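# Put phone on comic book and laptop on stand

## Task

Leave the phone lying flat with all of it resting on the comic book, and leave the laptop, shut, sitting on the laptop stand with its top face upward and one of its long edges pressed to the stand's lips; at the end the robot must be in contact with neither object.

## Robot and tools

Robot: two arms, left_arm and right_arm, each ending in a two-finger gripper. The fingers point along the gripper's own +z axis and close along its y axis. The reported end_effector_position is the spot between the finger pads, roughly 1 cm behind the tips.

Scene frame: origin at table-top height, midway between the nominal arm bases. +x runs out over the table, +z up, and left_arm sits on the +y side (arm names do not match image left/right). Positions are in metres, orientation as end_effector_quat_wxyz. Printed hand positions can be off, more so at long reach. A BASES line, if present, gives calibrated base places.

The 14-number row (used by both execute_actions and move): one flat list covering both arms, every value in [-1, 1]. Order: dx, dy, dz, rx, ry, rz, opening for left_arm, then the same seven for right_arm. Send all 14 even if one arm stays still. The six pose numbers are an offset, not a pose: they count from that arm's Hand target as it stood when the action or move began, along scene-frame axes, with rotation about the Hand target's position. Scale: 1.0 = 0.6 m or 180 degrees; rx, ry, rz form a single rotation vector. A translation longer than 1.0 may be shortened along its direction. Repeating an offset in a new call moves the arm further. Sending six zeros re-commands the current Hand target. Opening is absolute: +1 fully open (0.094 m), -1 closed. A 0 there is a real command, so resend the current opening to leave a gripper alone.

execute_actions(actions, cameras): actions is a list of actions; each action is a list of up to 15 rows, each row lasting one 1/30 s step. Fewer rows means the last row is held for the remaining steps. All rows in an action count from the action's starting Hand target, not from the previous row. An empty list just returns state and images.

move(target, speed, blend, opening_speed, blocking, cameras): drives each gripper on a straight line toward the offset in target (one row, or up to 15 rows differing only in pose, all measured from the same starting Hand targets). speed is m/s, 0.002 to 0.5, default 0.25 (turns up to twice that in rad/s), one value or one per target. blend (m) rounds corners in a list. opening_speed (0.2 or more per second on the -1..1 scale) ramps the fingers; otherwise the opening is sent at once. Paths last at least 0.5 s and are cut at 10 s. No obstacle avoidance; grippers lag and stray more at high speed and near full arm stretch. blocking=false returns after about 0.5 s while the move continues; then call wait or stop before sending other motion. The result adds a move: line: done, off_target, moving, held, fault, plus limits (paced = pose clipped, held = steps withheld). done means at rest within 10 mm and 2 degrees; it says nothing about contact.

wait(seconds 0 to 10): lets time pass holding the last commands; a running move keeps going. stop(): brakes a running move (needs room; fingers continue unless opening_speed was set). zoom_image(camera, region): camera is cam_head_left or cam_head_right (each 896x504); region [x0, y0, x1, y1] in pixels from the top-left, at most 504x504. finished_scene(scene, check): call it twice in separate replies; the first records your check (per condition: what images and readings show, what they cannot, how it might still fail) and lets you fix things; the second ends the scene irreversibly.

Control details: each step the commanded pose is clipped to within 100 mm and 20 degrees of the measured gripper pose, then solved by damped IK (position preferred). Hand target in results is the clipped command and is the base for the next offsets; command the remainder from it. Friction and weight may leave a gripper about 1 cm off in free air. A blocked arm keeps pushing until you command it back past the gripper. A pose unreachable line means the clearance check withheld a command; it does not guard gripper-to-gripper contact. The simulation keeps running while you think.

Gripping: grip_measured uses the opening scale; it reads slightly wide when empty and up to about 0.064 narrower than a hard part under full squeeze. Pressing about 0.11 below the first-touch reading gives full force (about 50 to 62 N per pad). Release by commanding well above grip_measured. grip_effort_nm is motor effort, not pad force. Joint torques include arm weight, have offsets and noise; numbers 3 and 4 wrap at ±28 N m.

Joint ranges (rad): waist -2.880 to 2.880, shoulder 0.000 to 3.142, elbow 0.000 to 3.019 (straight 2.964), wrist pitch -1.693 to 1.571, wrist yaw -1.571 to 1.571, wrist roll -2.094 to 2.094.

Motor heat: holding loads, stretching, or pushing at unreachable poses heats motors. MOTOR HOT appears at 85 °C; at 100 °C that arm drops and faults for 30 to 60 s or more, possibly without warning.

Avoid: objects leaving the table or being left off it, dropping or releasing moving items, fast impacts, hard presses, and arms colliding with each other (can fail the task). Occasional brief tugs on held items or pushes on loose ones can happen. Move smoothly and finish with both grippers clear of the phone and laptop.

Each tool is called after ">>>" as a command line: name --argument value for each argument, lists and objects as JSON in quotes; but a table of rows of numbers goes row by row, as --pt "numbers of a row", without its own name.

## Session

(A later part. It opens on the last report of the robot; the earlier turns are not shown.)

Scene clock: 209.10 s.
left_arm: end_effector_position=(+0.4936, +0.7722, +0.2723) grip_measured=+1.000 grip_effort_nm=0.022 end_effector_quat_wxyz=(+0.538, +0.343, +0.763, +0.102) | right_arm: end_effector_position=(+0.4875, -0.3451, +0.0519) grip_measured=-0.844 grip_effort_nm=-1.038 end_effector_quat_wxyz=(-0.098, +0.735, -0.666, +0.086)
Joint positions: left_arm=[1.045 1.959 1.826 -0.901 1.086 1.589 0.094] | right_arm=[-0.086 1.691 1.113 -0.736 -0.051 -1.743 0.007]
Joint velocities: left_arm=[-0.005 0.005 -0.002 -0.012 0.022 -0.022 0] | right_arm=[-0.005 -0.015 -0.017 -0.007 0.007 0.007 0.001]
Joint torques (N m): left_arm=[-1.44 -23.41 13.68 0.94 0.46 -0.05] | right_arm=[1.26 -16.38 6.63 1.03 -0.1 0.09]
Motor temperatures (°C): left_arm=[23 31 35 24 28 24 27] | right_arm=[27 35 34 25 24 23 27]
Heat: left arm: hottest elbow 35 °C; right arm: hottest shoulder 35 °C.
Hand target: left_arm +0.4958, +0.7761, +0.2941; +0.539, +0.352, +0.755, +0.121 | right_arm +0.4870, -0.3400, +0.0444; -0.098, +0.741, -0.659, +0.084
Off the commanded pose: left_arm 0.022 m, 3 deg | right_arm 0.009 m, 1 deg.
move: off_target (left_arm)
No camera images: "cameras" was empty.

>>> move --target '[0,0,0,0,0,0,1,0,0,-0.018,0,0,0,-1]' --speed 0.06

>>> zoom_image --camera "cam_head_left" --region '[500, 180, 660, 340]'

Scene clock: 212.50 s.
left_arm: end_effector_position=(+0.4937, +0.7723, +0.2720) grip_measured=+1.000 grip_effort_nm=0.022 end_effector_quat_wxyz=(+0.538, +0.343, +0.763, +0.102) | right_arm: end_effector_position=(+0.4889, -0.3452, +0.0491) grip_measured=-0.844 grip_effort_nm=-1.038 end_effector_quat_wxyz=(-0.103, +0.734, -0.665, +0.092)
Joint positions: left_arm=[1.045 1.959 1.826 -0.901 1.086 1.589 0.094] | right_arm=[-0.086 1.692 1.102 -0.708 -0.051 -1.744 0.007]
Joint velocities: left_arm=[-0.005 -0.005 -0.007 -0.002 0.095 -0.007 0] | right_arm=[-0.015 -0.005 -0.007 0.007 -0.051 -0.051 0]
Joint torques (N m): left_arm=[-1.9 -23 13.72 1.05 0.48 0.03] | right_arm=[1.26 -15.15 6.54 1.11 -0.1 0.1]
Motor temperatures (°C): left_arm=[23 31 35 24 28 24 27] | right_arm=[27 35 34 25 24 23 27]
Heat: left arm: hottest elbow 35 °C; right arm: hottest shoulder 35 °C.
Hand target: left_arm +0.4958, +0.7762, +0.2938; +0.539, +0.352, +0.755, +0.121 | right_arm +0.4869, -0.3401, +0.0335; -0.098, +0.741, -0.659, +0.084
Off the commanded pose: left_arm 0.023 m, 3 deg | right_arm 0.017 m, 1 deg.
move: off_target (left_arm, right_arm)

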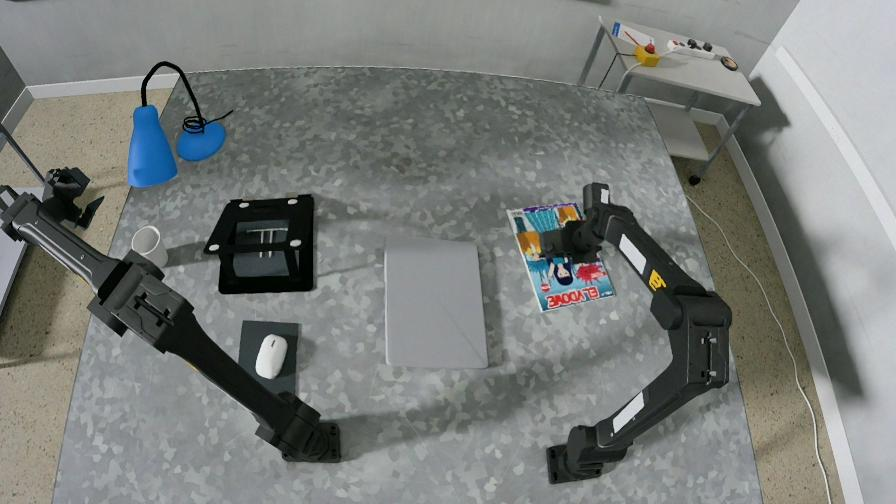

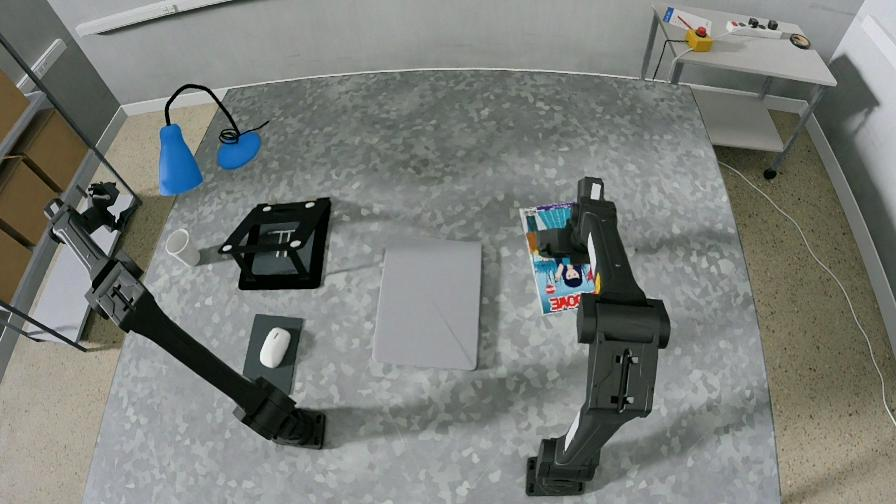

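Scaled by 3.150.

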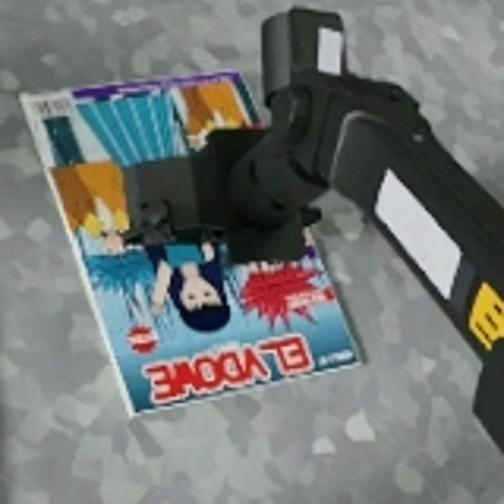

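>>> move --target '[0,0,0,0,0,0,1,0,0,0.015,0,0,0,-0.7]' --speed 0.05 --cameras '[]'

>>> move --target '[0,0,0,0,0,0,1,-0.005,0,0.04,0,0,0,-0.7]' --speed 0.05

>>> zoom_image --camera "cam_head_left" --region '[500, 180, 660, 340]'

>>> zoom_image --camera "cam_head_right" --region '[500, 180, 660, 340]'

Scene clock: 218.87 s.
left_arm: end_effector_position=(+0.4937, +0.7723, +0.2720) grip_measured=+1.000 grip_effort_nm=0.022 end_effector_quat_wxyz=(+0.538, +0.343, +0.763, +0.102) | right_arm: end_effector_position=(+0.4890, -0.3452, +0.0491) grip_measured=-0.701 grip_effort_nm=0.066 end_effector_quat_wxyz=(-0.103, +0.734, -0.664, +0.092)
Joint positions: left_arm=[1.045 1.959 1.826 -0.901 1.086 1.589 0.094] | right_arm=[-0.086 1.692 1.102 -0.708 -0.051 -1.745 0.014]
Joint velocities: left_arm=[-0.005 -0.005 0.002 0.002 0.022 -0.007 0] | right_arm=[-0.005 -0.005 -0.037 0.002 -0.007 -0.081 0]
Joint torques (N m): left_arm=[-1.32 -24.64 13.74 1.13 0.52 -0.08] | right_arm=[1.2 -16.09 7.28 0.27 -0.1 0.11]
Motor temperatures (°C): left_arm=[23 31 36 24 28 24 27] | right_arm=[27 35 34 25 24 23 27]
Heat: left arm: hottest elbow 36 °C; right arm: hottest shoulder 35 °C.
Hand target: left_arm +0.4958, +0.7762, +0.2938; +0.539, +0.352, +0.755, +0.121 | right_arm +0.4870, -0.3400, +0.0425; -0.098, +0.741, -0.659, +0.084
Off the commanded pose: left_arm 0.022 m, 3 deg | right_arm 0.009 m, 1 deg.
move: off_target (left_arm)
No camera images: "cameras" was empty.

Scene clock: 219.87 s.
left_arm: end_effector_position=(+0.4937, +0.7723, +0.2720) grip_measured=+1.000 grip_effort_nm=0.022 end_effector_quat_wxyz=(+0.538, +0.343, +0.763, +0.102) | right_arm: end_effector_position=(+0.4763, -0.3442, +0.0477) grip_measured=-0.701 grip_effort_nm=0.046 end_effector_quat_wxyz=(-0.088, +0.736, -0.667, +0.072)
Joint positions: left_arm=[1.045 1.959 1.826 -0.901 1.086 1.589 0.094] | right_arm=[-0.086 1.688 1.102 -0.763 -0.051 -1.745 0.014]
Joint velocities: left_arm=[-0.015 -0.005 0.002 -0.002 -0.022 -0.022 0] | right_arm=[-0.005 -0.005 -0.002 0.012 0.007 -0.037 -0.001]
Joint torques (N m): left_arm=[-2.26 -23 13.71 1.26 0.53 -0.07] | right_arm=[1.2 -19.14 8.61 0.14 -0.1 0.11]
Motor temperatures (°C): left_arm=[23 31 36 24 28 24 27] | right_arm=[27 35 34 25 24 23 27]
Heat: left arm: hottest elbow 36 °C; right arm: hottest shoulder 35 °C.
Hand target: left_arm +0.4958, +0.7761, +0.2941; +0.539, +0.352, +0.755, +0.121 | right_arm +0.4843, -0.3398, +0.0666; -0.098, +0.741, -0.659, +0.084
Off the commanded pose: left_arm 0.022 m, 3 deg | right_arm 0.021 m, 2 deg.
move: off_target (left_arm, right_arm)

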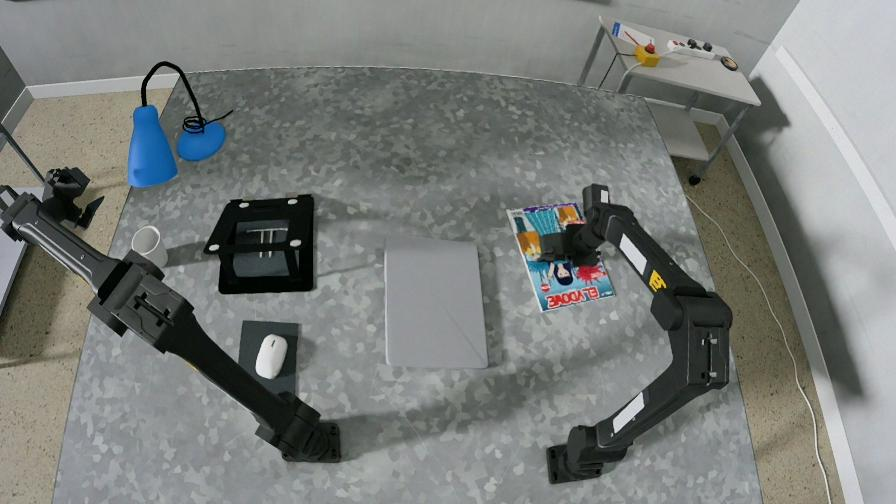

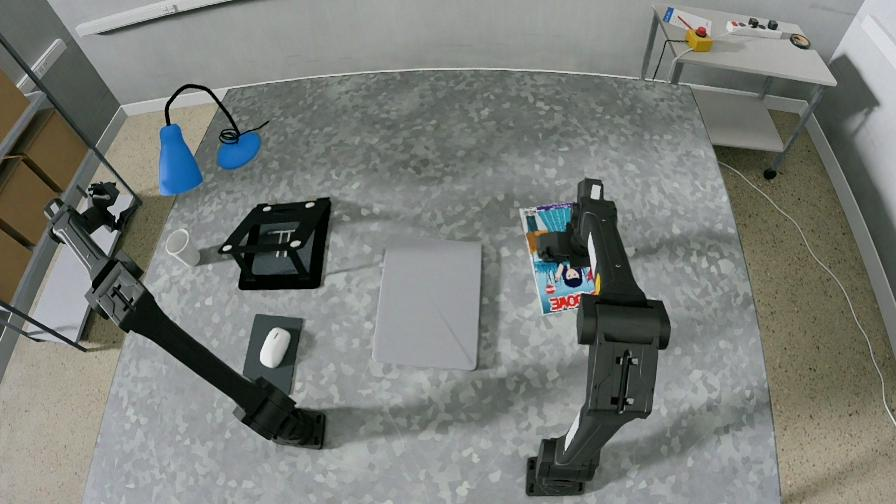

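Scaled by 3.150.

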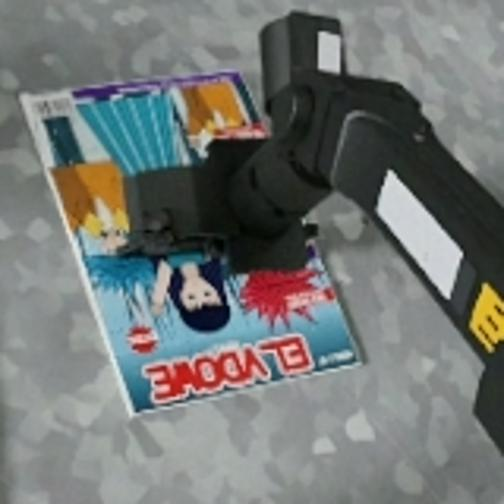

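Scaled by 3.150.

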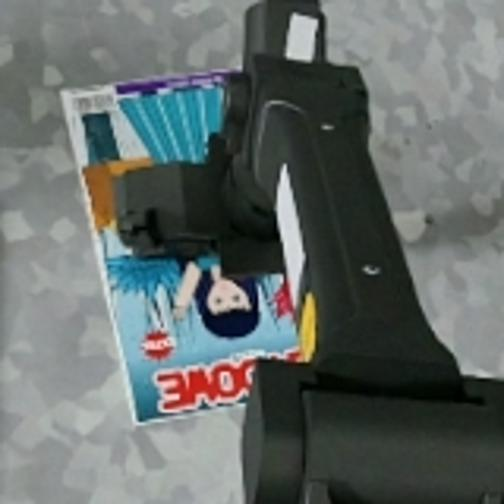

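>>> move --target '[0,0,0,0,0,0,1,0.0,0,0.015,0,0,0,-0.7]' --speed 0.05

>>> zoom_image --camera "cam_head_left" --region '[500, 180, 660, 340]'

>>> zoom_image --camera "cam_head_right" --region '[500, 180, 660, 340]'

Scene clock: 223.53 s.
left_arm: end_effector_position=(+0.4937, +0.7723, +0.2720) grip_measured=+1.000 grip_effort_nm=0.022 end_effector_quat_wxyz=(+0.538, +0.343, +0.763, +0.102) | right_arm: end_effector_position=(+0.4712, -0.3437, +0.0523) grip_measured=-0.701 grip_effort_nm=0.042 end_effector_quat_wxyz=(-0.084, +0.737, -0.668, +0.067)
Joint positions: left_arm=[1.045 1.959 1.826 -0.901 1.086 1.589 0.094] | right_arm=[-0.086 1.676 1.102 -0.788 -0.051 -1.745 0.014]
Joint velocities: left_arm=[-0.005 -0.015 0.007 -0.012 0.007 0.022 0] | right_arm=[-0.005 -0.005 0.002 -0.002 -0.095 0.007 -0.001]
Joint torques (N m): left_arm=[-1.55 -23.53 13.78 1.18 0.52 -0.07] | right_arm=[1.2 -18.96 9.39 0.03 -0.1 0.11]
Motor temperatures (°C): left_arm=[23 31 36 24 28 24 27] | right_arm=[27 36 34 25 24 23 27]
Heat: left arm: hottest elbow 36 °C; right arm: hottest shoulder 36 °C.
Hand target: left_arm +0.4958, +0.7762, +0.2938; +0.539, +0.352, +0.755, +0.121 | right_arm +0.4844, -0.3397, +0.0755; -0.098, +0.741, -0.660, +0.084
Off the commanded pose: left_arm 0.023 m, 3 deg | right_arm 0.027 m, 3 deg.
move: off_target (left_arm, right_arm)

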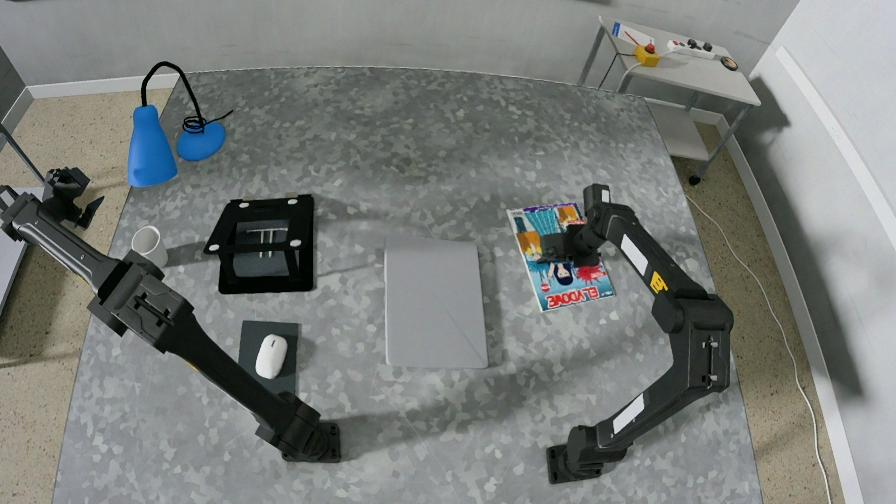

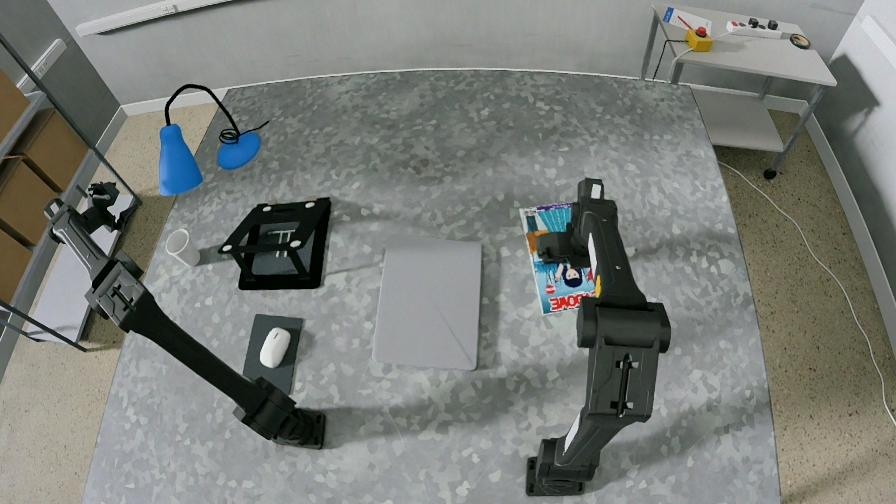

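Scaled by 3.150.

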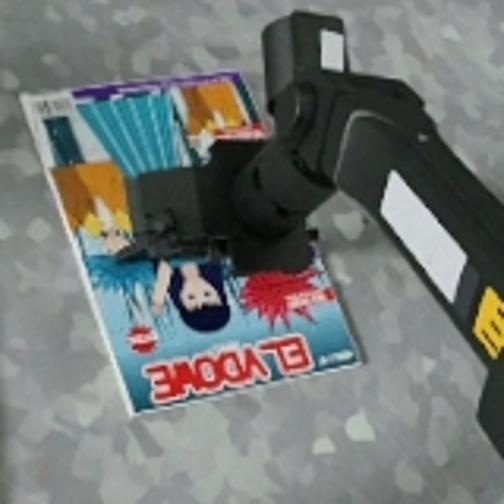

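Scaled by 3.150.

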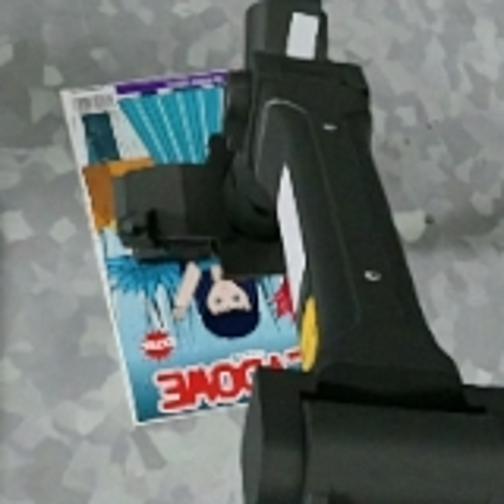

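>>> move --target '[0,0,0,0,0,0,1,0.0,0,0.02,0,0,0,-0.7]' --speed 0.05 --cameras '[]'

Scene clock: 226.30 s.
left_arm: end_effector_position=(+0.4937, +0.7723, +0.2720) grip_measured=+1.000 grip_effort_nm=0.017 end_effector_quat_wxyz=(+0.538, +0.343, +0.763, +0.102) | right_arm: end_effector_position=(+0.4651, -0.3433, +0.0586) grip_measured=-0.701 grip_effort_nm=0.046 end_effector_quat_wxyz=(-0.079, +0.737, -0.668, +0.061)
Joint positions: left_arm=[1.045 1.959 1.826 -0.901 1.086 1.589 0.094] | right_arm=[-0.086 1.659 1.102 -0.819 -0.051 -1.745 0.014]
Joint velocities: left_arm=[-0.015 -0.015 -0.002 0.002 0.081 0.007 0] | right_arm=[-0.015 -0.005 -0.012 0.012 -0.007 0.022 0.001]
Joint torques (N m): left_arm=[-1.03 -23.41 13.87 1.14 0.49 -0.01] | right_arm=[1.2 -18.9 10.51 -0.03 -0.09 0.11]
Motor temperatures (°C): left_arm=[23 31 36 24 28 24 27] | right_arm=[27 35 34 25 24 23 26]
Heat: left arm: hottest elbow 36 °C; right arm: hottest shoulder 35 °C.
Hand target: left_arm +0.4958, +0.7762, +0.2938; +0.539, +0.352, +0.755, +0.121 | right_arm +0.4846, -0.3395, +0.0876; -0.098, +0.741, -0.659, +0.084
Off the commanded pose: left_arm 0.022 m, 3 deg | right_arm 0.035 m, 4 deg.
move: off_target (left_arm, right_arm)
No camera images: "cameras" was empty.

>>> move --target '[0,0,0,0,0,0,1,0.0,0,0.02,0,0,0,-0.7]' --speed 0.05

>>> zoom_image --camera "cam_head_left" --region '[520, 200, 620, 300]'

>>> zoom_image --camera "cam_head_right" --region '[520, 200, 620, 300]'

Scene clock: 229.17 s.
left_arm: end_effector_position=(+0.4937, +0.7723, +0.2720) grip_measured=+1.000 grip_effort_nm=0.022 end_effector_quat_wxyz=(+0.538, +0.343, +0.763, +0.102) | right_arm: end_effector_position=(+0.4586, -0.3427, +0.0645) grip_measured=-0.701 grip_effort_nm=0.042 end_effector_quat_wxyz=(-0.075, +0.738, -0.669, +0.055)
Joint positions: left_arm=[1.045 1.959 1.826 -0.901 1.086 1.589 0.094] | right_arm=[-0.086 1.644 1.102 -0.85 -0.051 -1.745 0.014]
Joint velocities: left_arm=[-0.015 -0.005 -0.007 0.012 -0.022 0.037 0] | right_arm=[-0.015 0.024 0.002 -0.002 -0.081 0.066 -0.001]
Joint torques (N m): left_arm=[-1.44 -23.06 13.37 1.17 0.52 -0.02] | right_arm=[1.38 -18.49 11.67 -0.21 -0.09 0.11]
Motor temperatures (°C): left_arm=[23 31 36 24 28 24 27] | right_arm=[27 36 34 25 24 23 26]
Heat: left arm: hottest elbow 36 °C; right arm: hottest shoulder 36 °C.
Hand target: left_arm +0.4958, +0.7762, +0.2938; +0.539, +0.352, +0.755, +0.121 | right_arm +0.4848, -0.3394, +0.0997; -0.098, +0.741, -0.659, +0.084
Off the commanded pose: left_arm 0.022 m, 3 deg | right_arm 0.044 m, 4 deg.
move: off_target (left_arm, right_arm)

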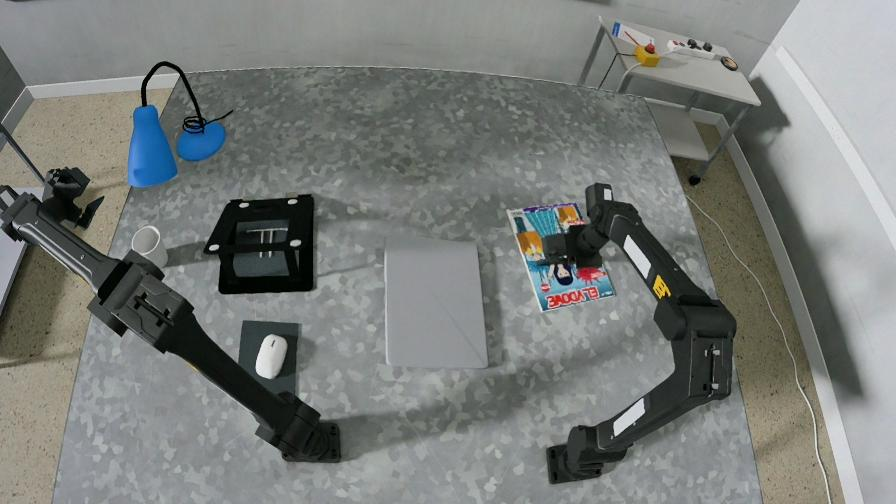

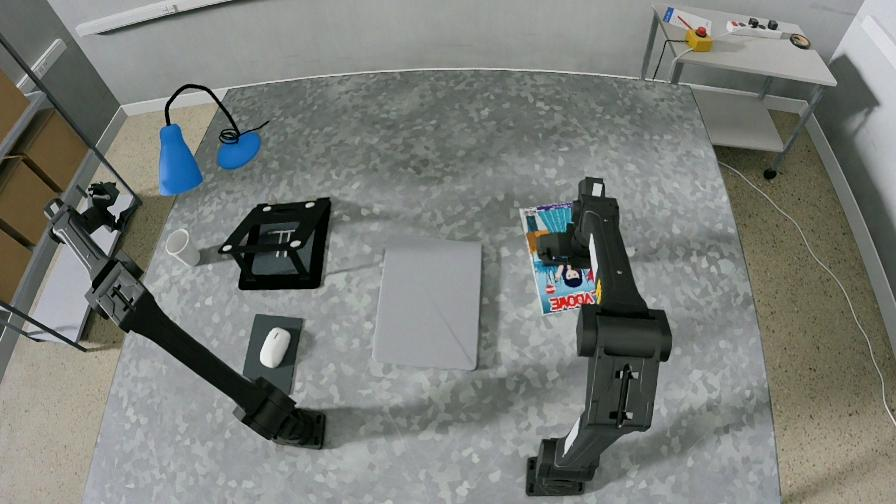

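Scaled by 5.040.

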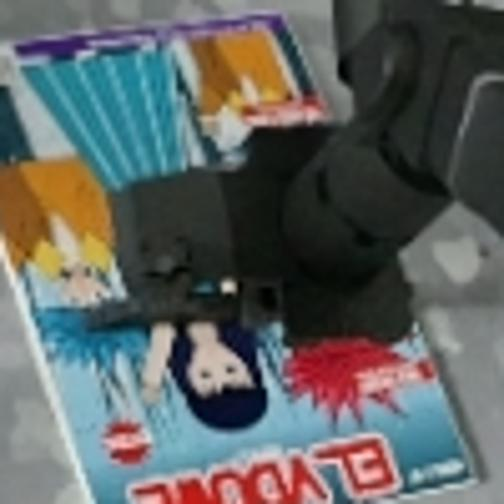

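Scaled by 5.040.

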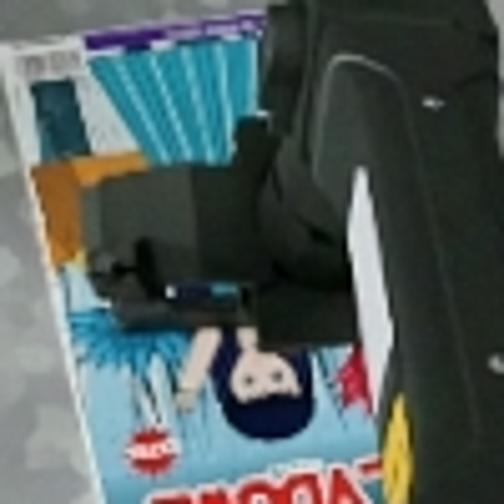

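>>> move --target '[0,0,0,0,0,0,1,0.0,0,0.0,0,0,0,-1]' --opening_speed 1 --cameras '[]'

>>> move --pt "0 0 0 0 0 0 1 0.0 0 0.03 0 0 0 -1" --pt "0 0 0 0 0 0 1 -0.04 0 -0.02 0.032 -0.304 0 -1" --speed 0.15

>>> zoom_image --camera "cam_head_left" --region '[500, 180, 660, 340]'

>>> zoom_image --camera "cam_head_right" --region '[500, 180, 660, 340]'

Scene clock: 243.33 s.
left_arm: end_effector_position=(+0.4937, +0.7723, +0.2720) grip_measured=+1.000 grip_effort_nm=0.022 end_effector_quat_wxyz=(+0.538, +0.343, +0.763, +0.102) | right_arm: end_effector_position=(+0.4598, -0.3428, +0.0689) grip_measured=-0.845 grip_effort_nm=-1.038 end_effector_quat_wxyz=(-0.077, +0.737, -0.669, +0.058)
Joint positions: left_arm=[1.045 1.959 1.826 -0.901 1.086 1.589 0.094] | right_arm=[-0.086 1.636 1.105 -0.853 -0.051 -1.745 0.007]
Joint velocities: left_arm=[-0.015 0.005 -0.002 0.007 -0.051 0.051 0] | right_arm=[0.005 0.015 -0.012 -0.012 0.022 -0.007 0.001]
Joint torques (N m): left_arm=[-1.73 -24.12 13.78 1.09 0.53 -0.04] | right_arm=[1.26 -18.08 11.56 0.08 -0.09 0.11]
Motor temperatures (°C): left_arm=[23 31 36 24 28 24 27] | right_arm=[27 35 35 25 24 23 26]
Heat: left arm: hottest elbow 36 °C; right arm: hottest shoulder 35 °C.
Hand target: left_arm +0.4958, +0.7762, +0.2938; +0.539, +0.352, +0.755, +0.121 | right_arm +0.4848, -0.3394, +0.0997; -0.098, +0.741, -0.659, +0.084
Off the commanded pose: left_arm 0.022 m, 3 deg | right_arm 0.040 m, 4 deg.
move: off_target (left_arm, right_arm)
No camera images: "cameras" was empty.

Scene clock: 247.47 s.
left_arm: end_effector_position=(+0.4937, +0.7723, +0.2720) grip_measured=+1.000 grip_effort_nm=0.022 end_effector_quat_wxyz=(+0.538, +0.343, +0.763, +0.102) | right_arm: end_effector_position=(+0.4579, -0.3333, +0.0897) grip_measured=-0.845 grip_effort_nm=-1.043 end_effector_quat_wxyz=(-0.417, +0.625, -0.539, +0.381)
Joint positions: left_arm=[1.045 1.959 1.826 -0.901 1.086 1.589 0.094] | right_arm=[-0.128 1.527 0.47 0.676 -0.225 -1.688 0.007]
Joint velocities: left_arm=[-0.005 -0.015 -0.017 0.002 -0.022 -0.007 0] | right_arm=[0.005 -0.005 -0.002 -0.002 -0.037 0.051 0]
Joint torques (N m): left_arm=[-1.73 -22.89 13.75 1.06 0.47 -0.01] | right_arm=[-0.38 -10.52 5.12 2.55 -0.16 0.31]
Motor temperatures (°C): left_arm=[23 31 36 24 28 24 27] | right_arm=[27 35 36 25 24 23 26]
Heat: left arm: hottest elbow 36 °C; right arm: hottest elbow 36 °C.
Hand target: left_arm +0.4958, +0.7762, +0.2938; +0.539, +0.352, +0.755, +0.121 | right_arm +0.4586, -0.3391, +0.0897; -0.421, +0.617, -0.540, +0.387
Off the commanded pose: left_arm 0.022 m, 3 deg | right_arm 0.007 m, 2 deg.
move: off_target (left_arm)

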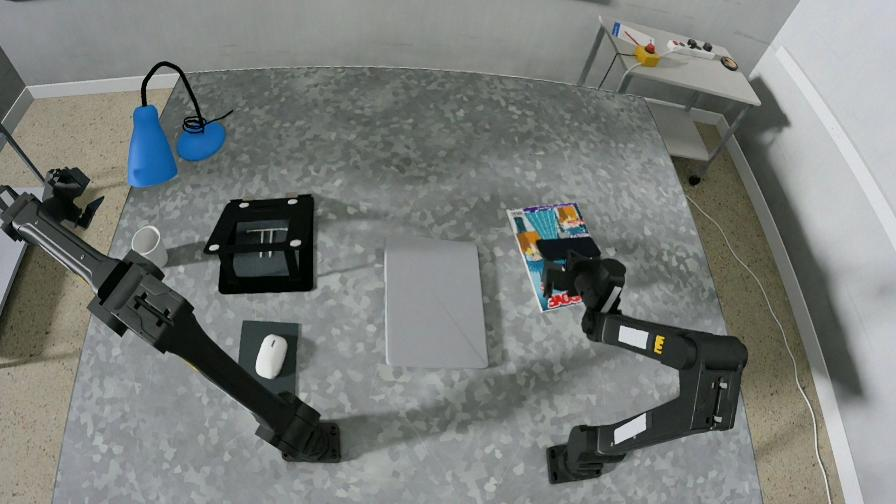

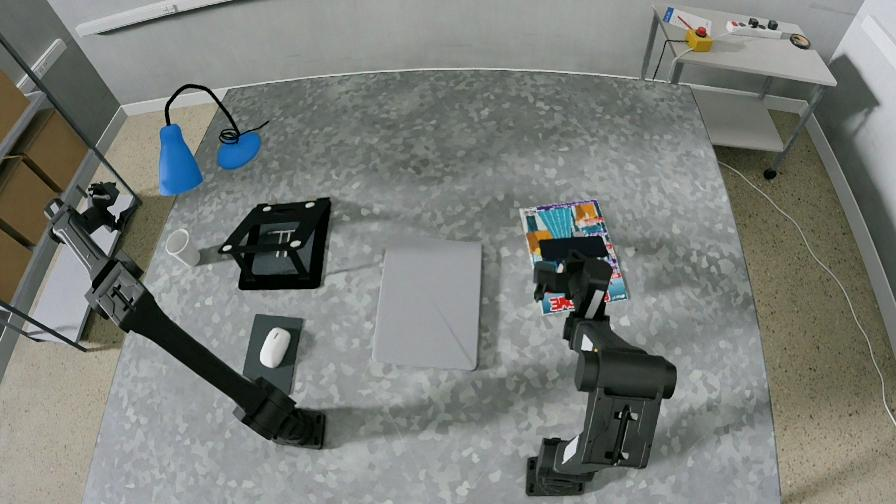

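Scaled by 3.150.

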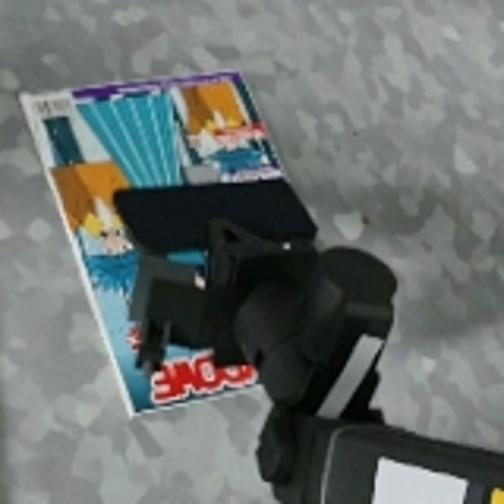

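Scaled by 3.150.

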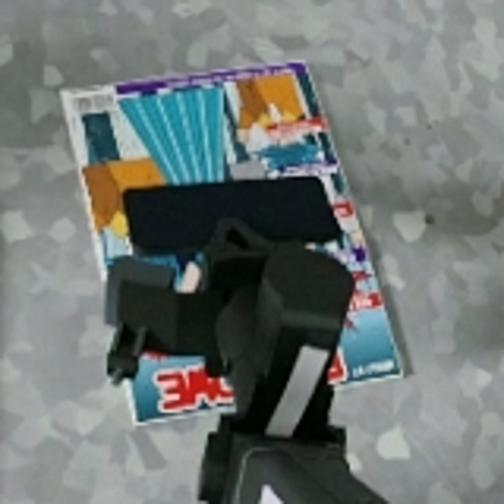

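>>> move --target '[0,0,0,0,0,0,1,0.0,-0.05,-0.085,0,0,0,-1]' --speed 0.1

>>> zoom_image --camera "cam_head_left" --region '[500, 180, 660, 340]'

>>> zoom_image --camera "cam_head_right" --region '[500, 180, 660, 340]'

Scene clock: 253.43 s.
left_arm: end_effector_position=(+0.4937, +0.7723, +0.2720) grip_measured=+1.000 grip_effort_nm=0.027 end_effector_quat_wxyz=(+0.538, +0.343, +0.763, +0.102) | right_arm: end_effector_position=(+0.4558, -0.3627, +0.0379) grip_measured=-0.845 grip_effort_nm=-1.038 end_effector_quat_wxyz=(-0.420, +0.621, -0.544, +0.377)
Joint positions: left_arm=[1.045 1.959 1.826 -0.901 1.086 1.589 0.094] | right_arm=[-0.216 1.734 0.466 0.878 -0.307 -1.706 0.007]
Joint velocities: left_arm=[0.005 -0.005 -0.017 -0.022 -0.022 0.095 0] | right_arm=[-0.005 -0.005 -0.017 -0.007 -0.007 0.007 0]
Joint torques (N m): left_arm=[-1.49 -23.41 13.81 1.16 0.51 -0.06] | right_arm=[-0.38 -11.05 3.78 2.47 -0.19 0.14]
Motor temperatures (°C): left_arm=[23 32 36 24 28 24 27] | right_arm=[27 35 35 25 24 23 27]
Heat: left arm: hottest elbow 36 °C; right arm: hottest shoulder 35 °C.
Hand target: left_arm +0.4958, +0.7762, +0.2938; +0.539, +0.352, +0.755, +0.121 | right_arm +0.4576, -0.3686, +0.0388; -0.421, +0.617, -0.540, +0.388
Off the commanded pose: left_arm 0.022 m, 3 deg | right_arm 0.007 m, 1 deg.
move: off_target (left_arm)

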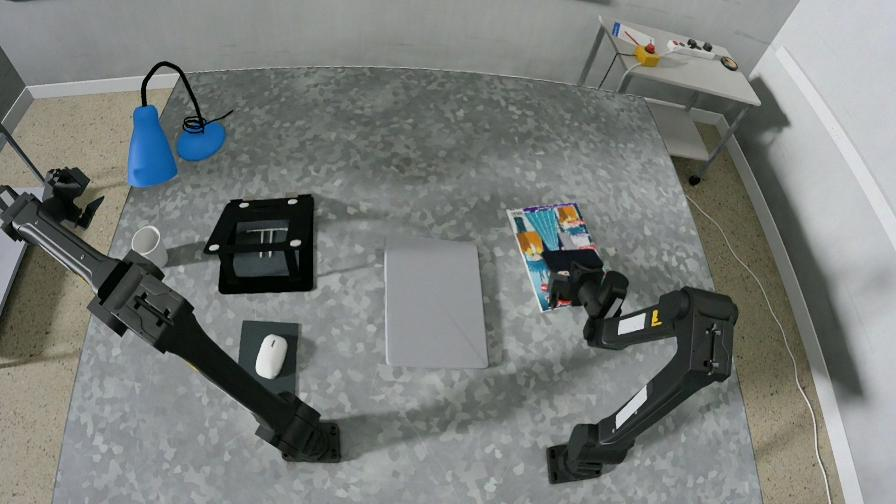

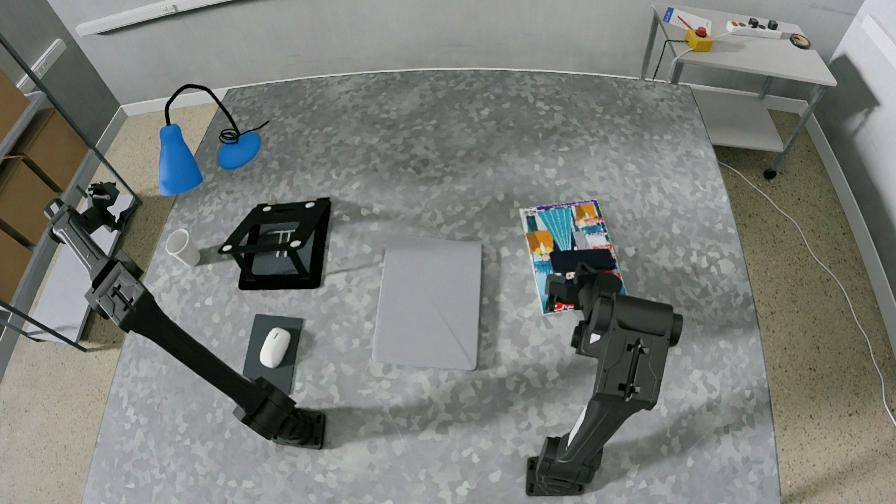

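Scaled by 3.150.

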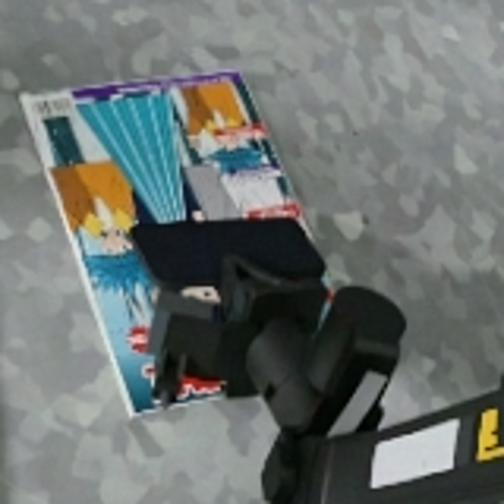

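Scaled by 3.150.

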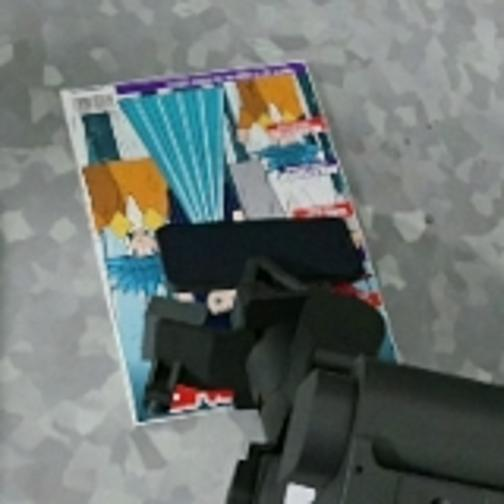

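>>> move --target '[0,0,0,0,0,0,1,0.0,0.038,-0.008,0,0,0,-1]' --speed 0.08 --cameras '[]'

>>> move --target '[0,0,0,0,0,0,1,0.0,0.0,-0.02,0,0,0,-1]' --speed 0.05

>>> zoom_image --camera "cam_head_left" --region '[500, 180, 660, 340]'

>>> zoom_image --camera "cam_head_right" --region '[500, 180, 660, 340]'

Scene clock: 257.87 s.
left_arm: end_effector_position=(+0.4937, +0.7723, +0.2720) grip_measured=+1.000 grip_effort_nm=0.022 end_effector_quat_wxyz=(+0.538, +0.343, +0.763, +0.102) | right_arm: end_effector_position=(+0.4601, -0.3510, +0.0373) grip_measured=-0.845 grip_effort_nm=-1.043 end_effector_quat_wxyz=(-0.417, +0.618, -0.543, +0.388)
Joint positions: left_arm=[1.045 1.959 1.826 -0.901 1.086 1.589 0.094] | right_arm=[-0.172 1.749 0.466 0.912 -0.25 -1.695 0.007]
Joint velocities: left_arm=[0.015 0.005 -0.017 -0.017 -0.022 0.007 0] | right_arm=[0.005 -0.015 0.002 0.007 0.007 0.051 -0.001]
Joint torques (N m): left_arm=[-1.96 -23.36 13.55 1.17 0.48 -0.04] | right_arm=[1.2 -11.52 3.02 2.55 0.04 0.24]
Motor temperatures (°C): left_arm=[23 32 36 24 28 24 27] | right_arm=[27 35 35 25 24 23 27]
Heat: left arm: hottest elbow 36 °C; right arm: hottest shoulder 35 °C.
Hand target: left_arm +0.4958, +0.7762, +0.2938; +0.539, +0.352, +0.755, +0.121 | right_arm +0.4579, -0.3459, +0.0341; -0.421, +0.617, -0.540, +0.388
Off the commanded pose: left_arm 0.022 m, 3 deg | right_arm 0.007 m, 1 deg.
move: off_target (left_arm)
No camera images: "cameras" was empty.

Scene clock: 258.80 s.
left_arm: end_effector_position=(+0.4937, +0.7723, +0.2720) grip_measured=+1.000 grip_effort_nm=0.017 end_effector_quat_wxyz=(+0.538, +0.343, +0.763, +0.102) | right_arm: end_effector_position=(+0.4619, -0.3511, +0.0340) grip_measured=-0.845 grip_effort_nm=-1.043 end_effector_quat_wxyz=(-0.424, +0.611, -0.539, +0.394)
Joint positions: left_arm=[1.045 1.959 1.826 -0.901 1.086 1.589 0.094] | right_arm=[-0.171 1.787 0.466 0.975 -0.25 -1.685 0.007]
Joint velocities: left_arm=[-0.015 0.015 -0.007 -0.002 -0.007 -0.022 0] | right_arm=[-0.015 -0.015 -0.007 -0.012 -0.037 -0.037 -0.001]
Joint torques (N m): left_arm=[-1.73 -23.18 13.74 1.17 0.52 0.03] | right_arm=[1.32 -10.99 2.77 1.92 0.02 0.18]
Motor temperatures (°C): left_arm=[23 32 36 24 28 24 27] | right_arm=[27 35 35 25 24 23 27]
Heat: left arm: hottest elbow 36 °C; right arm: hottest shoulder 35 °C.
Hand target: left_arm +0.4958, +0.7762, +0.2938; +0.539, +0.352, +0.755, +0.121 | right_arm +0.4577, -0.3457, +0.0221; -0.421, +0.617, -0.540, +0.387
Off the commanded pose: left_arm 0.022 m, 3 deg | right_arm 0.014 m, 1 deg.
move: off_target (left_arm, right_arm)

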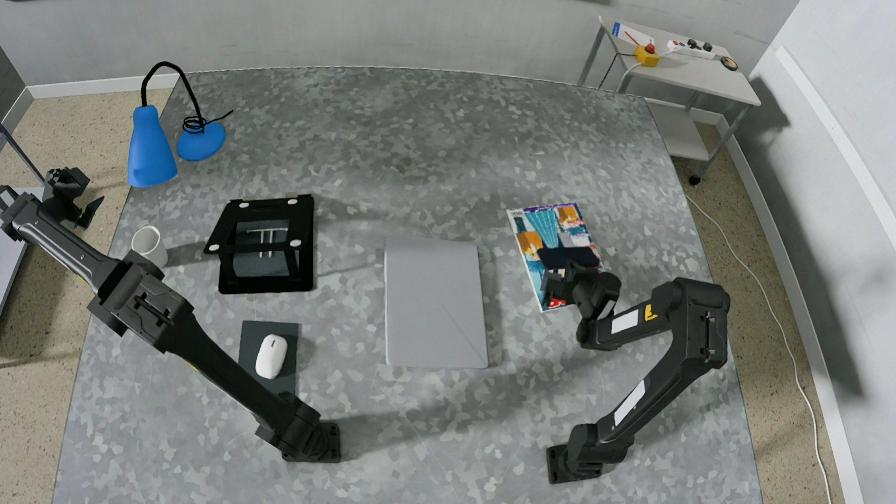

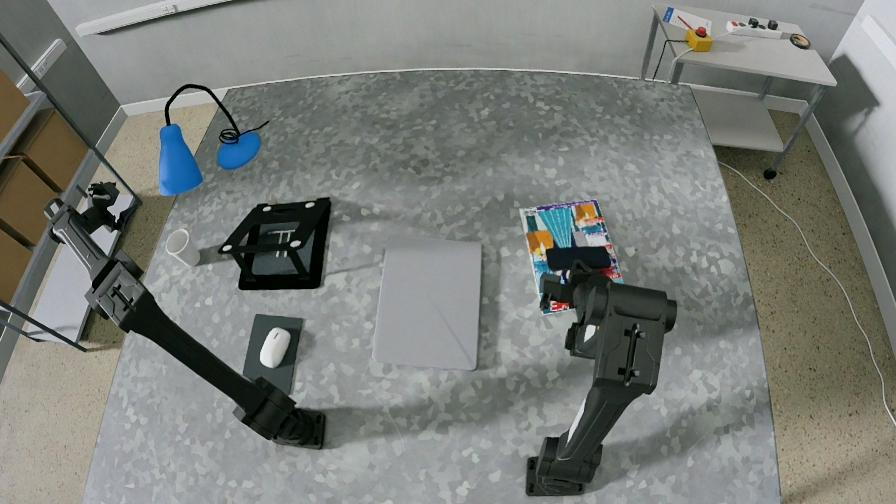

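Scaled by 3.150.

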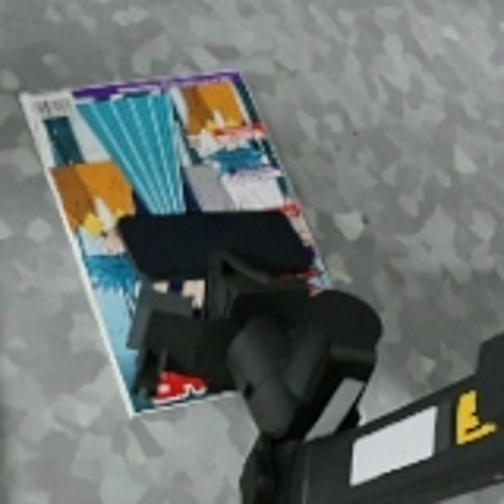

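Scaled by 3.150.

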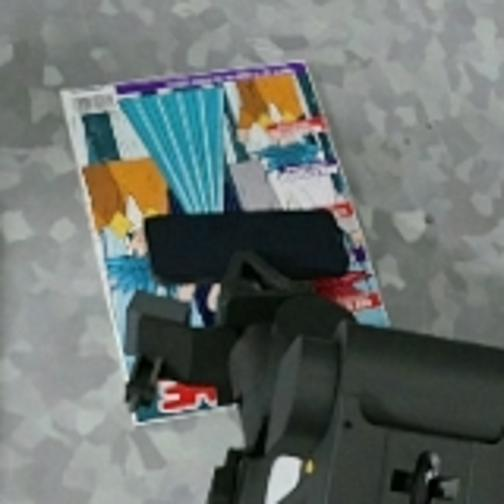

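>>> execute_actions --actions '[]'

Scene clock: 270.40 s.
left_arm: end_effector_position=(+0.4937, +0.7723, +0.2720) grip_measured=+1.000 grip_effort_nm=0.022 end_effector_quat_wxyz=(+0.538, +0.343, +0.763, +0.102) | right_arm: end_effector_position=(+0.4619, -0.3511, +0.0339) grip_measured=-0.845 grip_effort_nm=-1.038 end_effector_quat_wxyz=(-0.424, +0.611, -0.539, +0.394)
Joint positions: left_arm=[1.045 1.959 1.826 -0.901 1.086 1.589 0.094] | right_arm=[-0.171 1.787 0.466 0.975 -0.25 -1.685 0.007]
Joint velocities: left_arm=[-0.005 -0.005 -0.007 -0.002 0.037 0.022 0] | right_arm=[-0.005 0.005 -0.007 0.007 -0.022 0.051 0]
Joint torques (N m): left_arm=[-1.73 -23.47 13.7 1.11 0.52 -0.02] | right_arm=[1.26 -10.99 2.78 2.06 0.02 0.18]
Motor temperatures (°C): left_arm=[23 32 36 24 28 24 27] | right_arm=[27 34 34 25 24 23 27]
Heat: left arm: hottest elbow 36 °C; right arm: hottest shoulder 34 °C.
Hand target: left_arm +0.4958, +0.7762, +0.2938; +0.539, +0.352, +0.755, +0.121 | right_arm +0.4577, -0.3457, +0.0220; -0.421, +0.617, -0.540, +0.387
Tool commands: left_gripper/opening=+1.0 right_gripper/opening=-1.0
Off the commanded pose: left_arm 0.022 m, 3 deg | right_arm 0.013 m, 1 deg.

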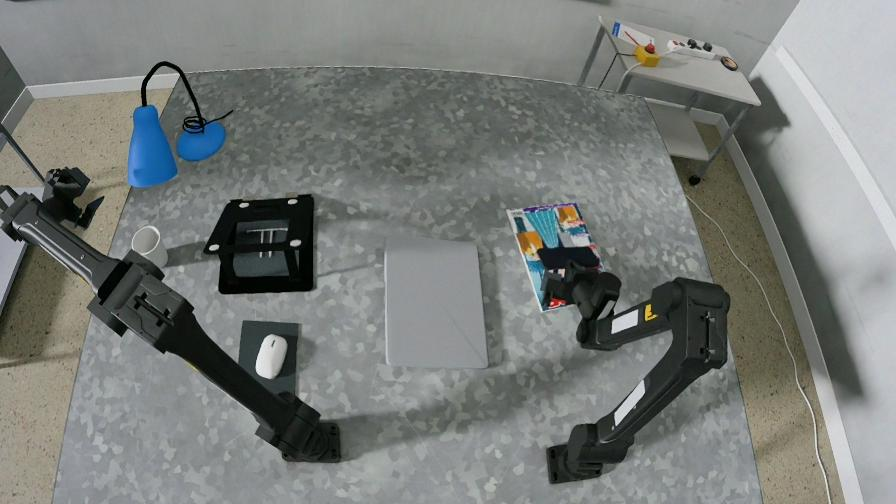

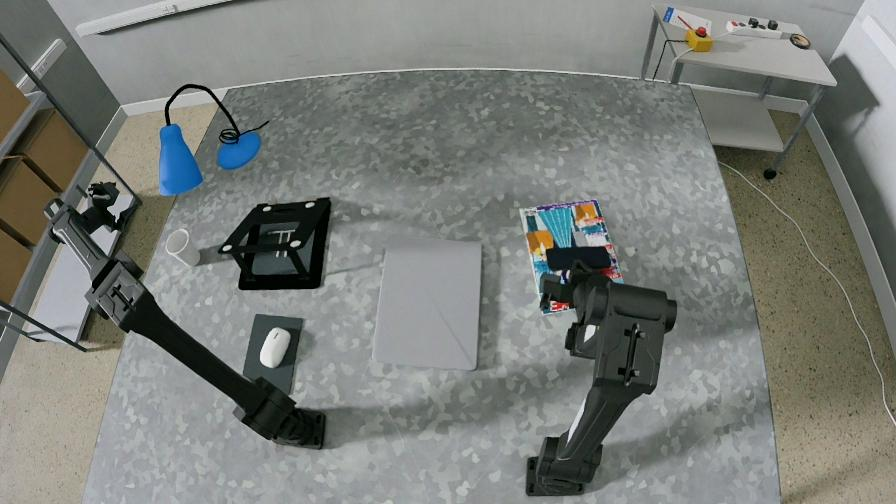

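>>> move --target '[0,0,0,0,0,0,1,0,0.01,0.0,0,0,0,-0.55]' --opening_speed 0.3 --speed 0.03

>>> zoom_image --camera "cam_head_right" --region '[490, 190, 650, 330]'

>>> zoom_image --camera "cam_head_left" --region '[490, 190, 650, 330]'

Scene clock: 274.63 s.
left_arm: end_effector_position=(+0.4937, +0.7723, +0.2720) grip_measured=+1.000 grip_effort_nm=0.022 end_effector_quat_wxyz=(+0.538, +0.343, +0.763, +0.102) | right_arm: end_effector_position=(+0.4620, -0.3465, +0.0302) grip_measured=-0.552 grip_effort_nm=0.056 end_effector_quat_wxyz=(-0.422, +0.612, -0.542, +0.393)
Joint positions: left_arm=[1.045 1.959 1.826 -0.901 1.086 1.589 0.094] | right_arm=[-0.156 1.795 0.466 0.977 -0.232 -1.68 0.021]
Joint velocities: left_arm=[-0.015 0.005 -0.002 -0.002 -0.022 -0.007 0] | right_arm=[-0.005 -0.015 0.002 0.007 -0.037 -0.007 0]
Joint torques (N m): left_arm=[-1.9 -23.71 13.74 1.13 0.53 -0.02] | right_arm=[1.49 -11.75 2.58 2.13 -0.01 0.2]
Motor temperatures (°C): left_arm=[23 32 36 24 28 24 27] | right_arm=[27 34 34 25 24 23 27]
Heat: left arm: hottest elbow 36 °C; right arm: hottest shoulder 34 °C.
Hand target: left_arm +0.4958, +0.7762, +0.2938; +0.539, +0.352, +0.755, +0.121 | right_arm +0.4578, -0.3397, +0.0222; -0.421, +0.617, -0.540, +0.387
Off the commanded pose: left_arm 0.022 m, 3 deg | right_arm 0.011 m, 1 deg.
move: off_target (left_arm, right_arm)

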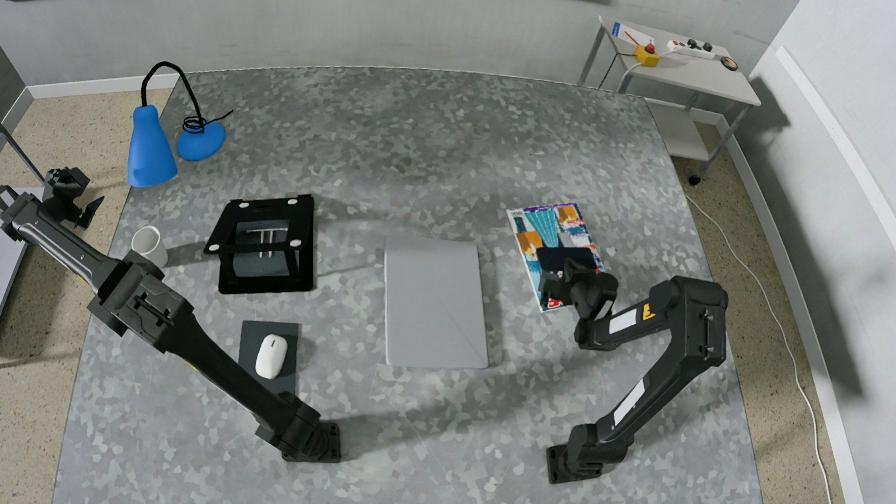

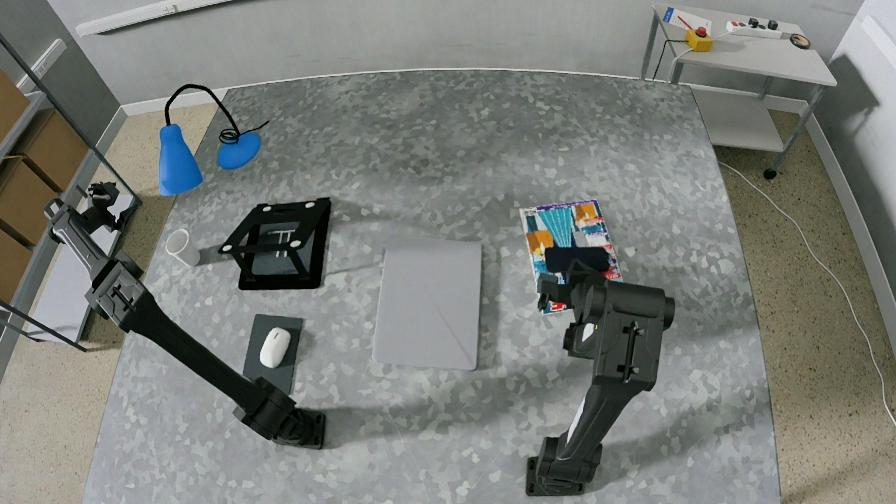

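Scaled by 3.150.

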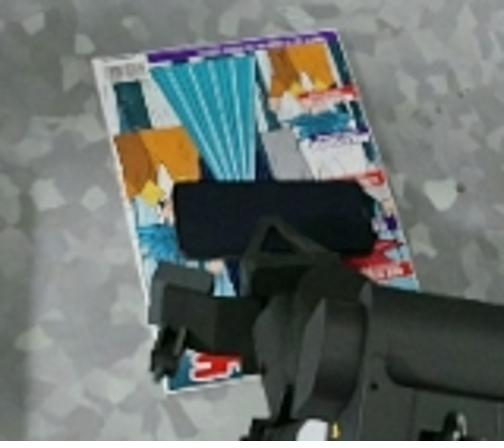

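Scaled by 3.150.

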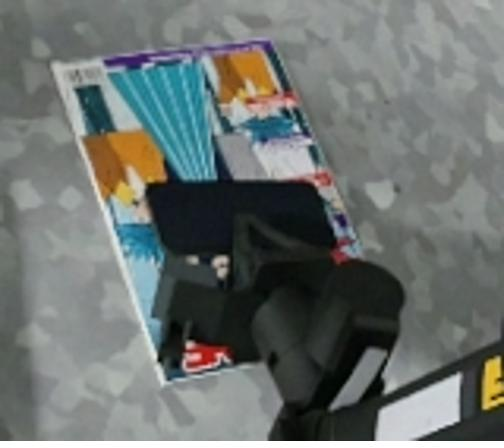

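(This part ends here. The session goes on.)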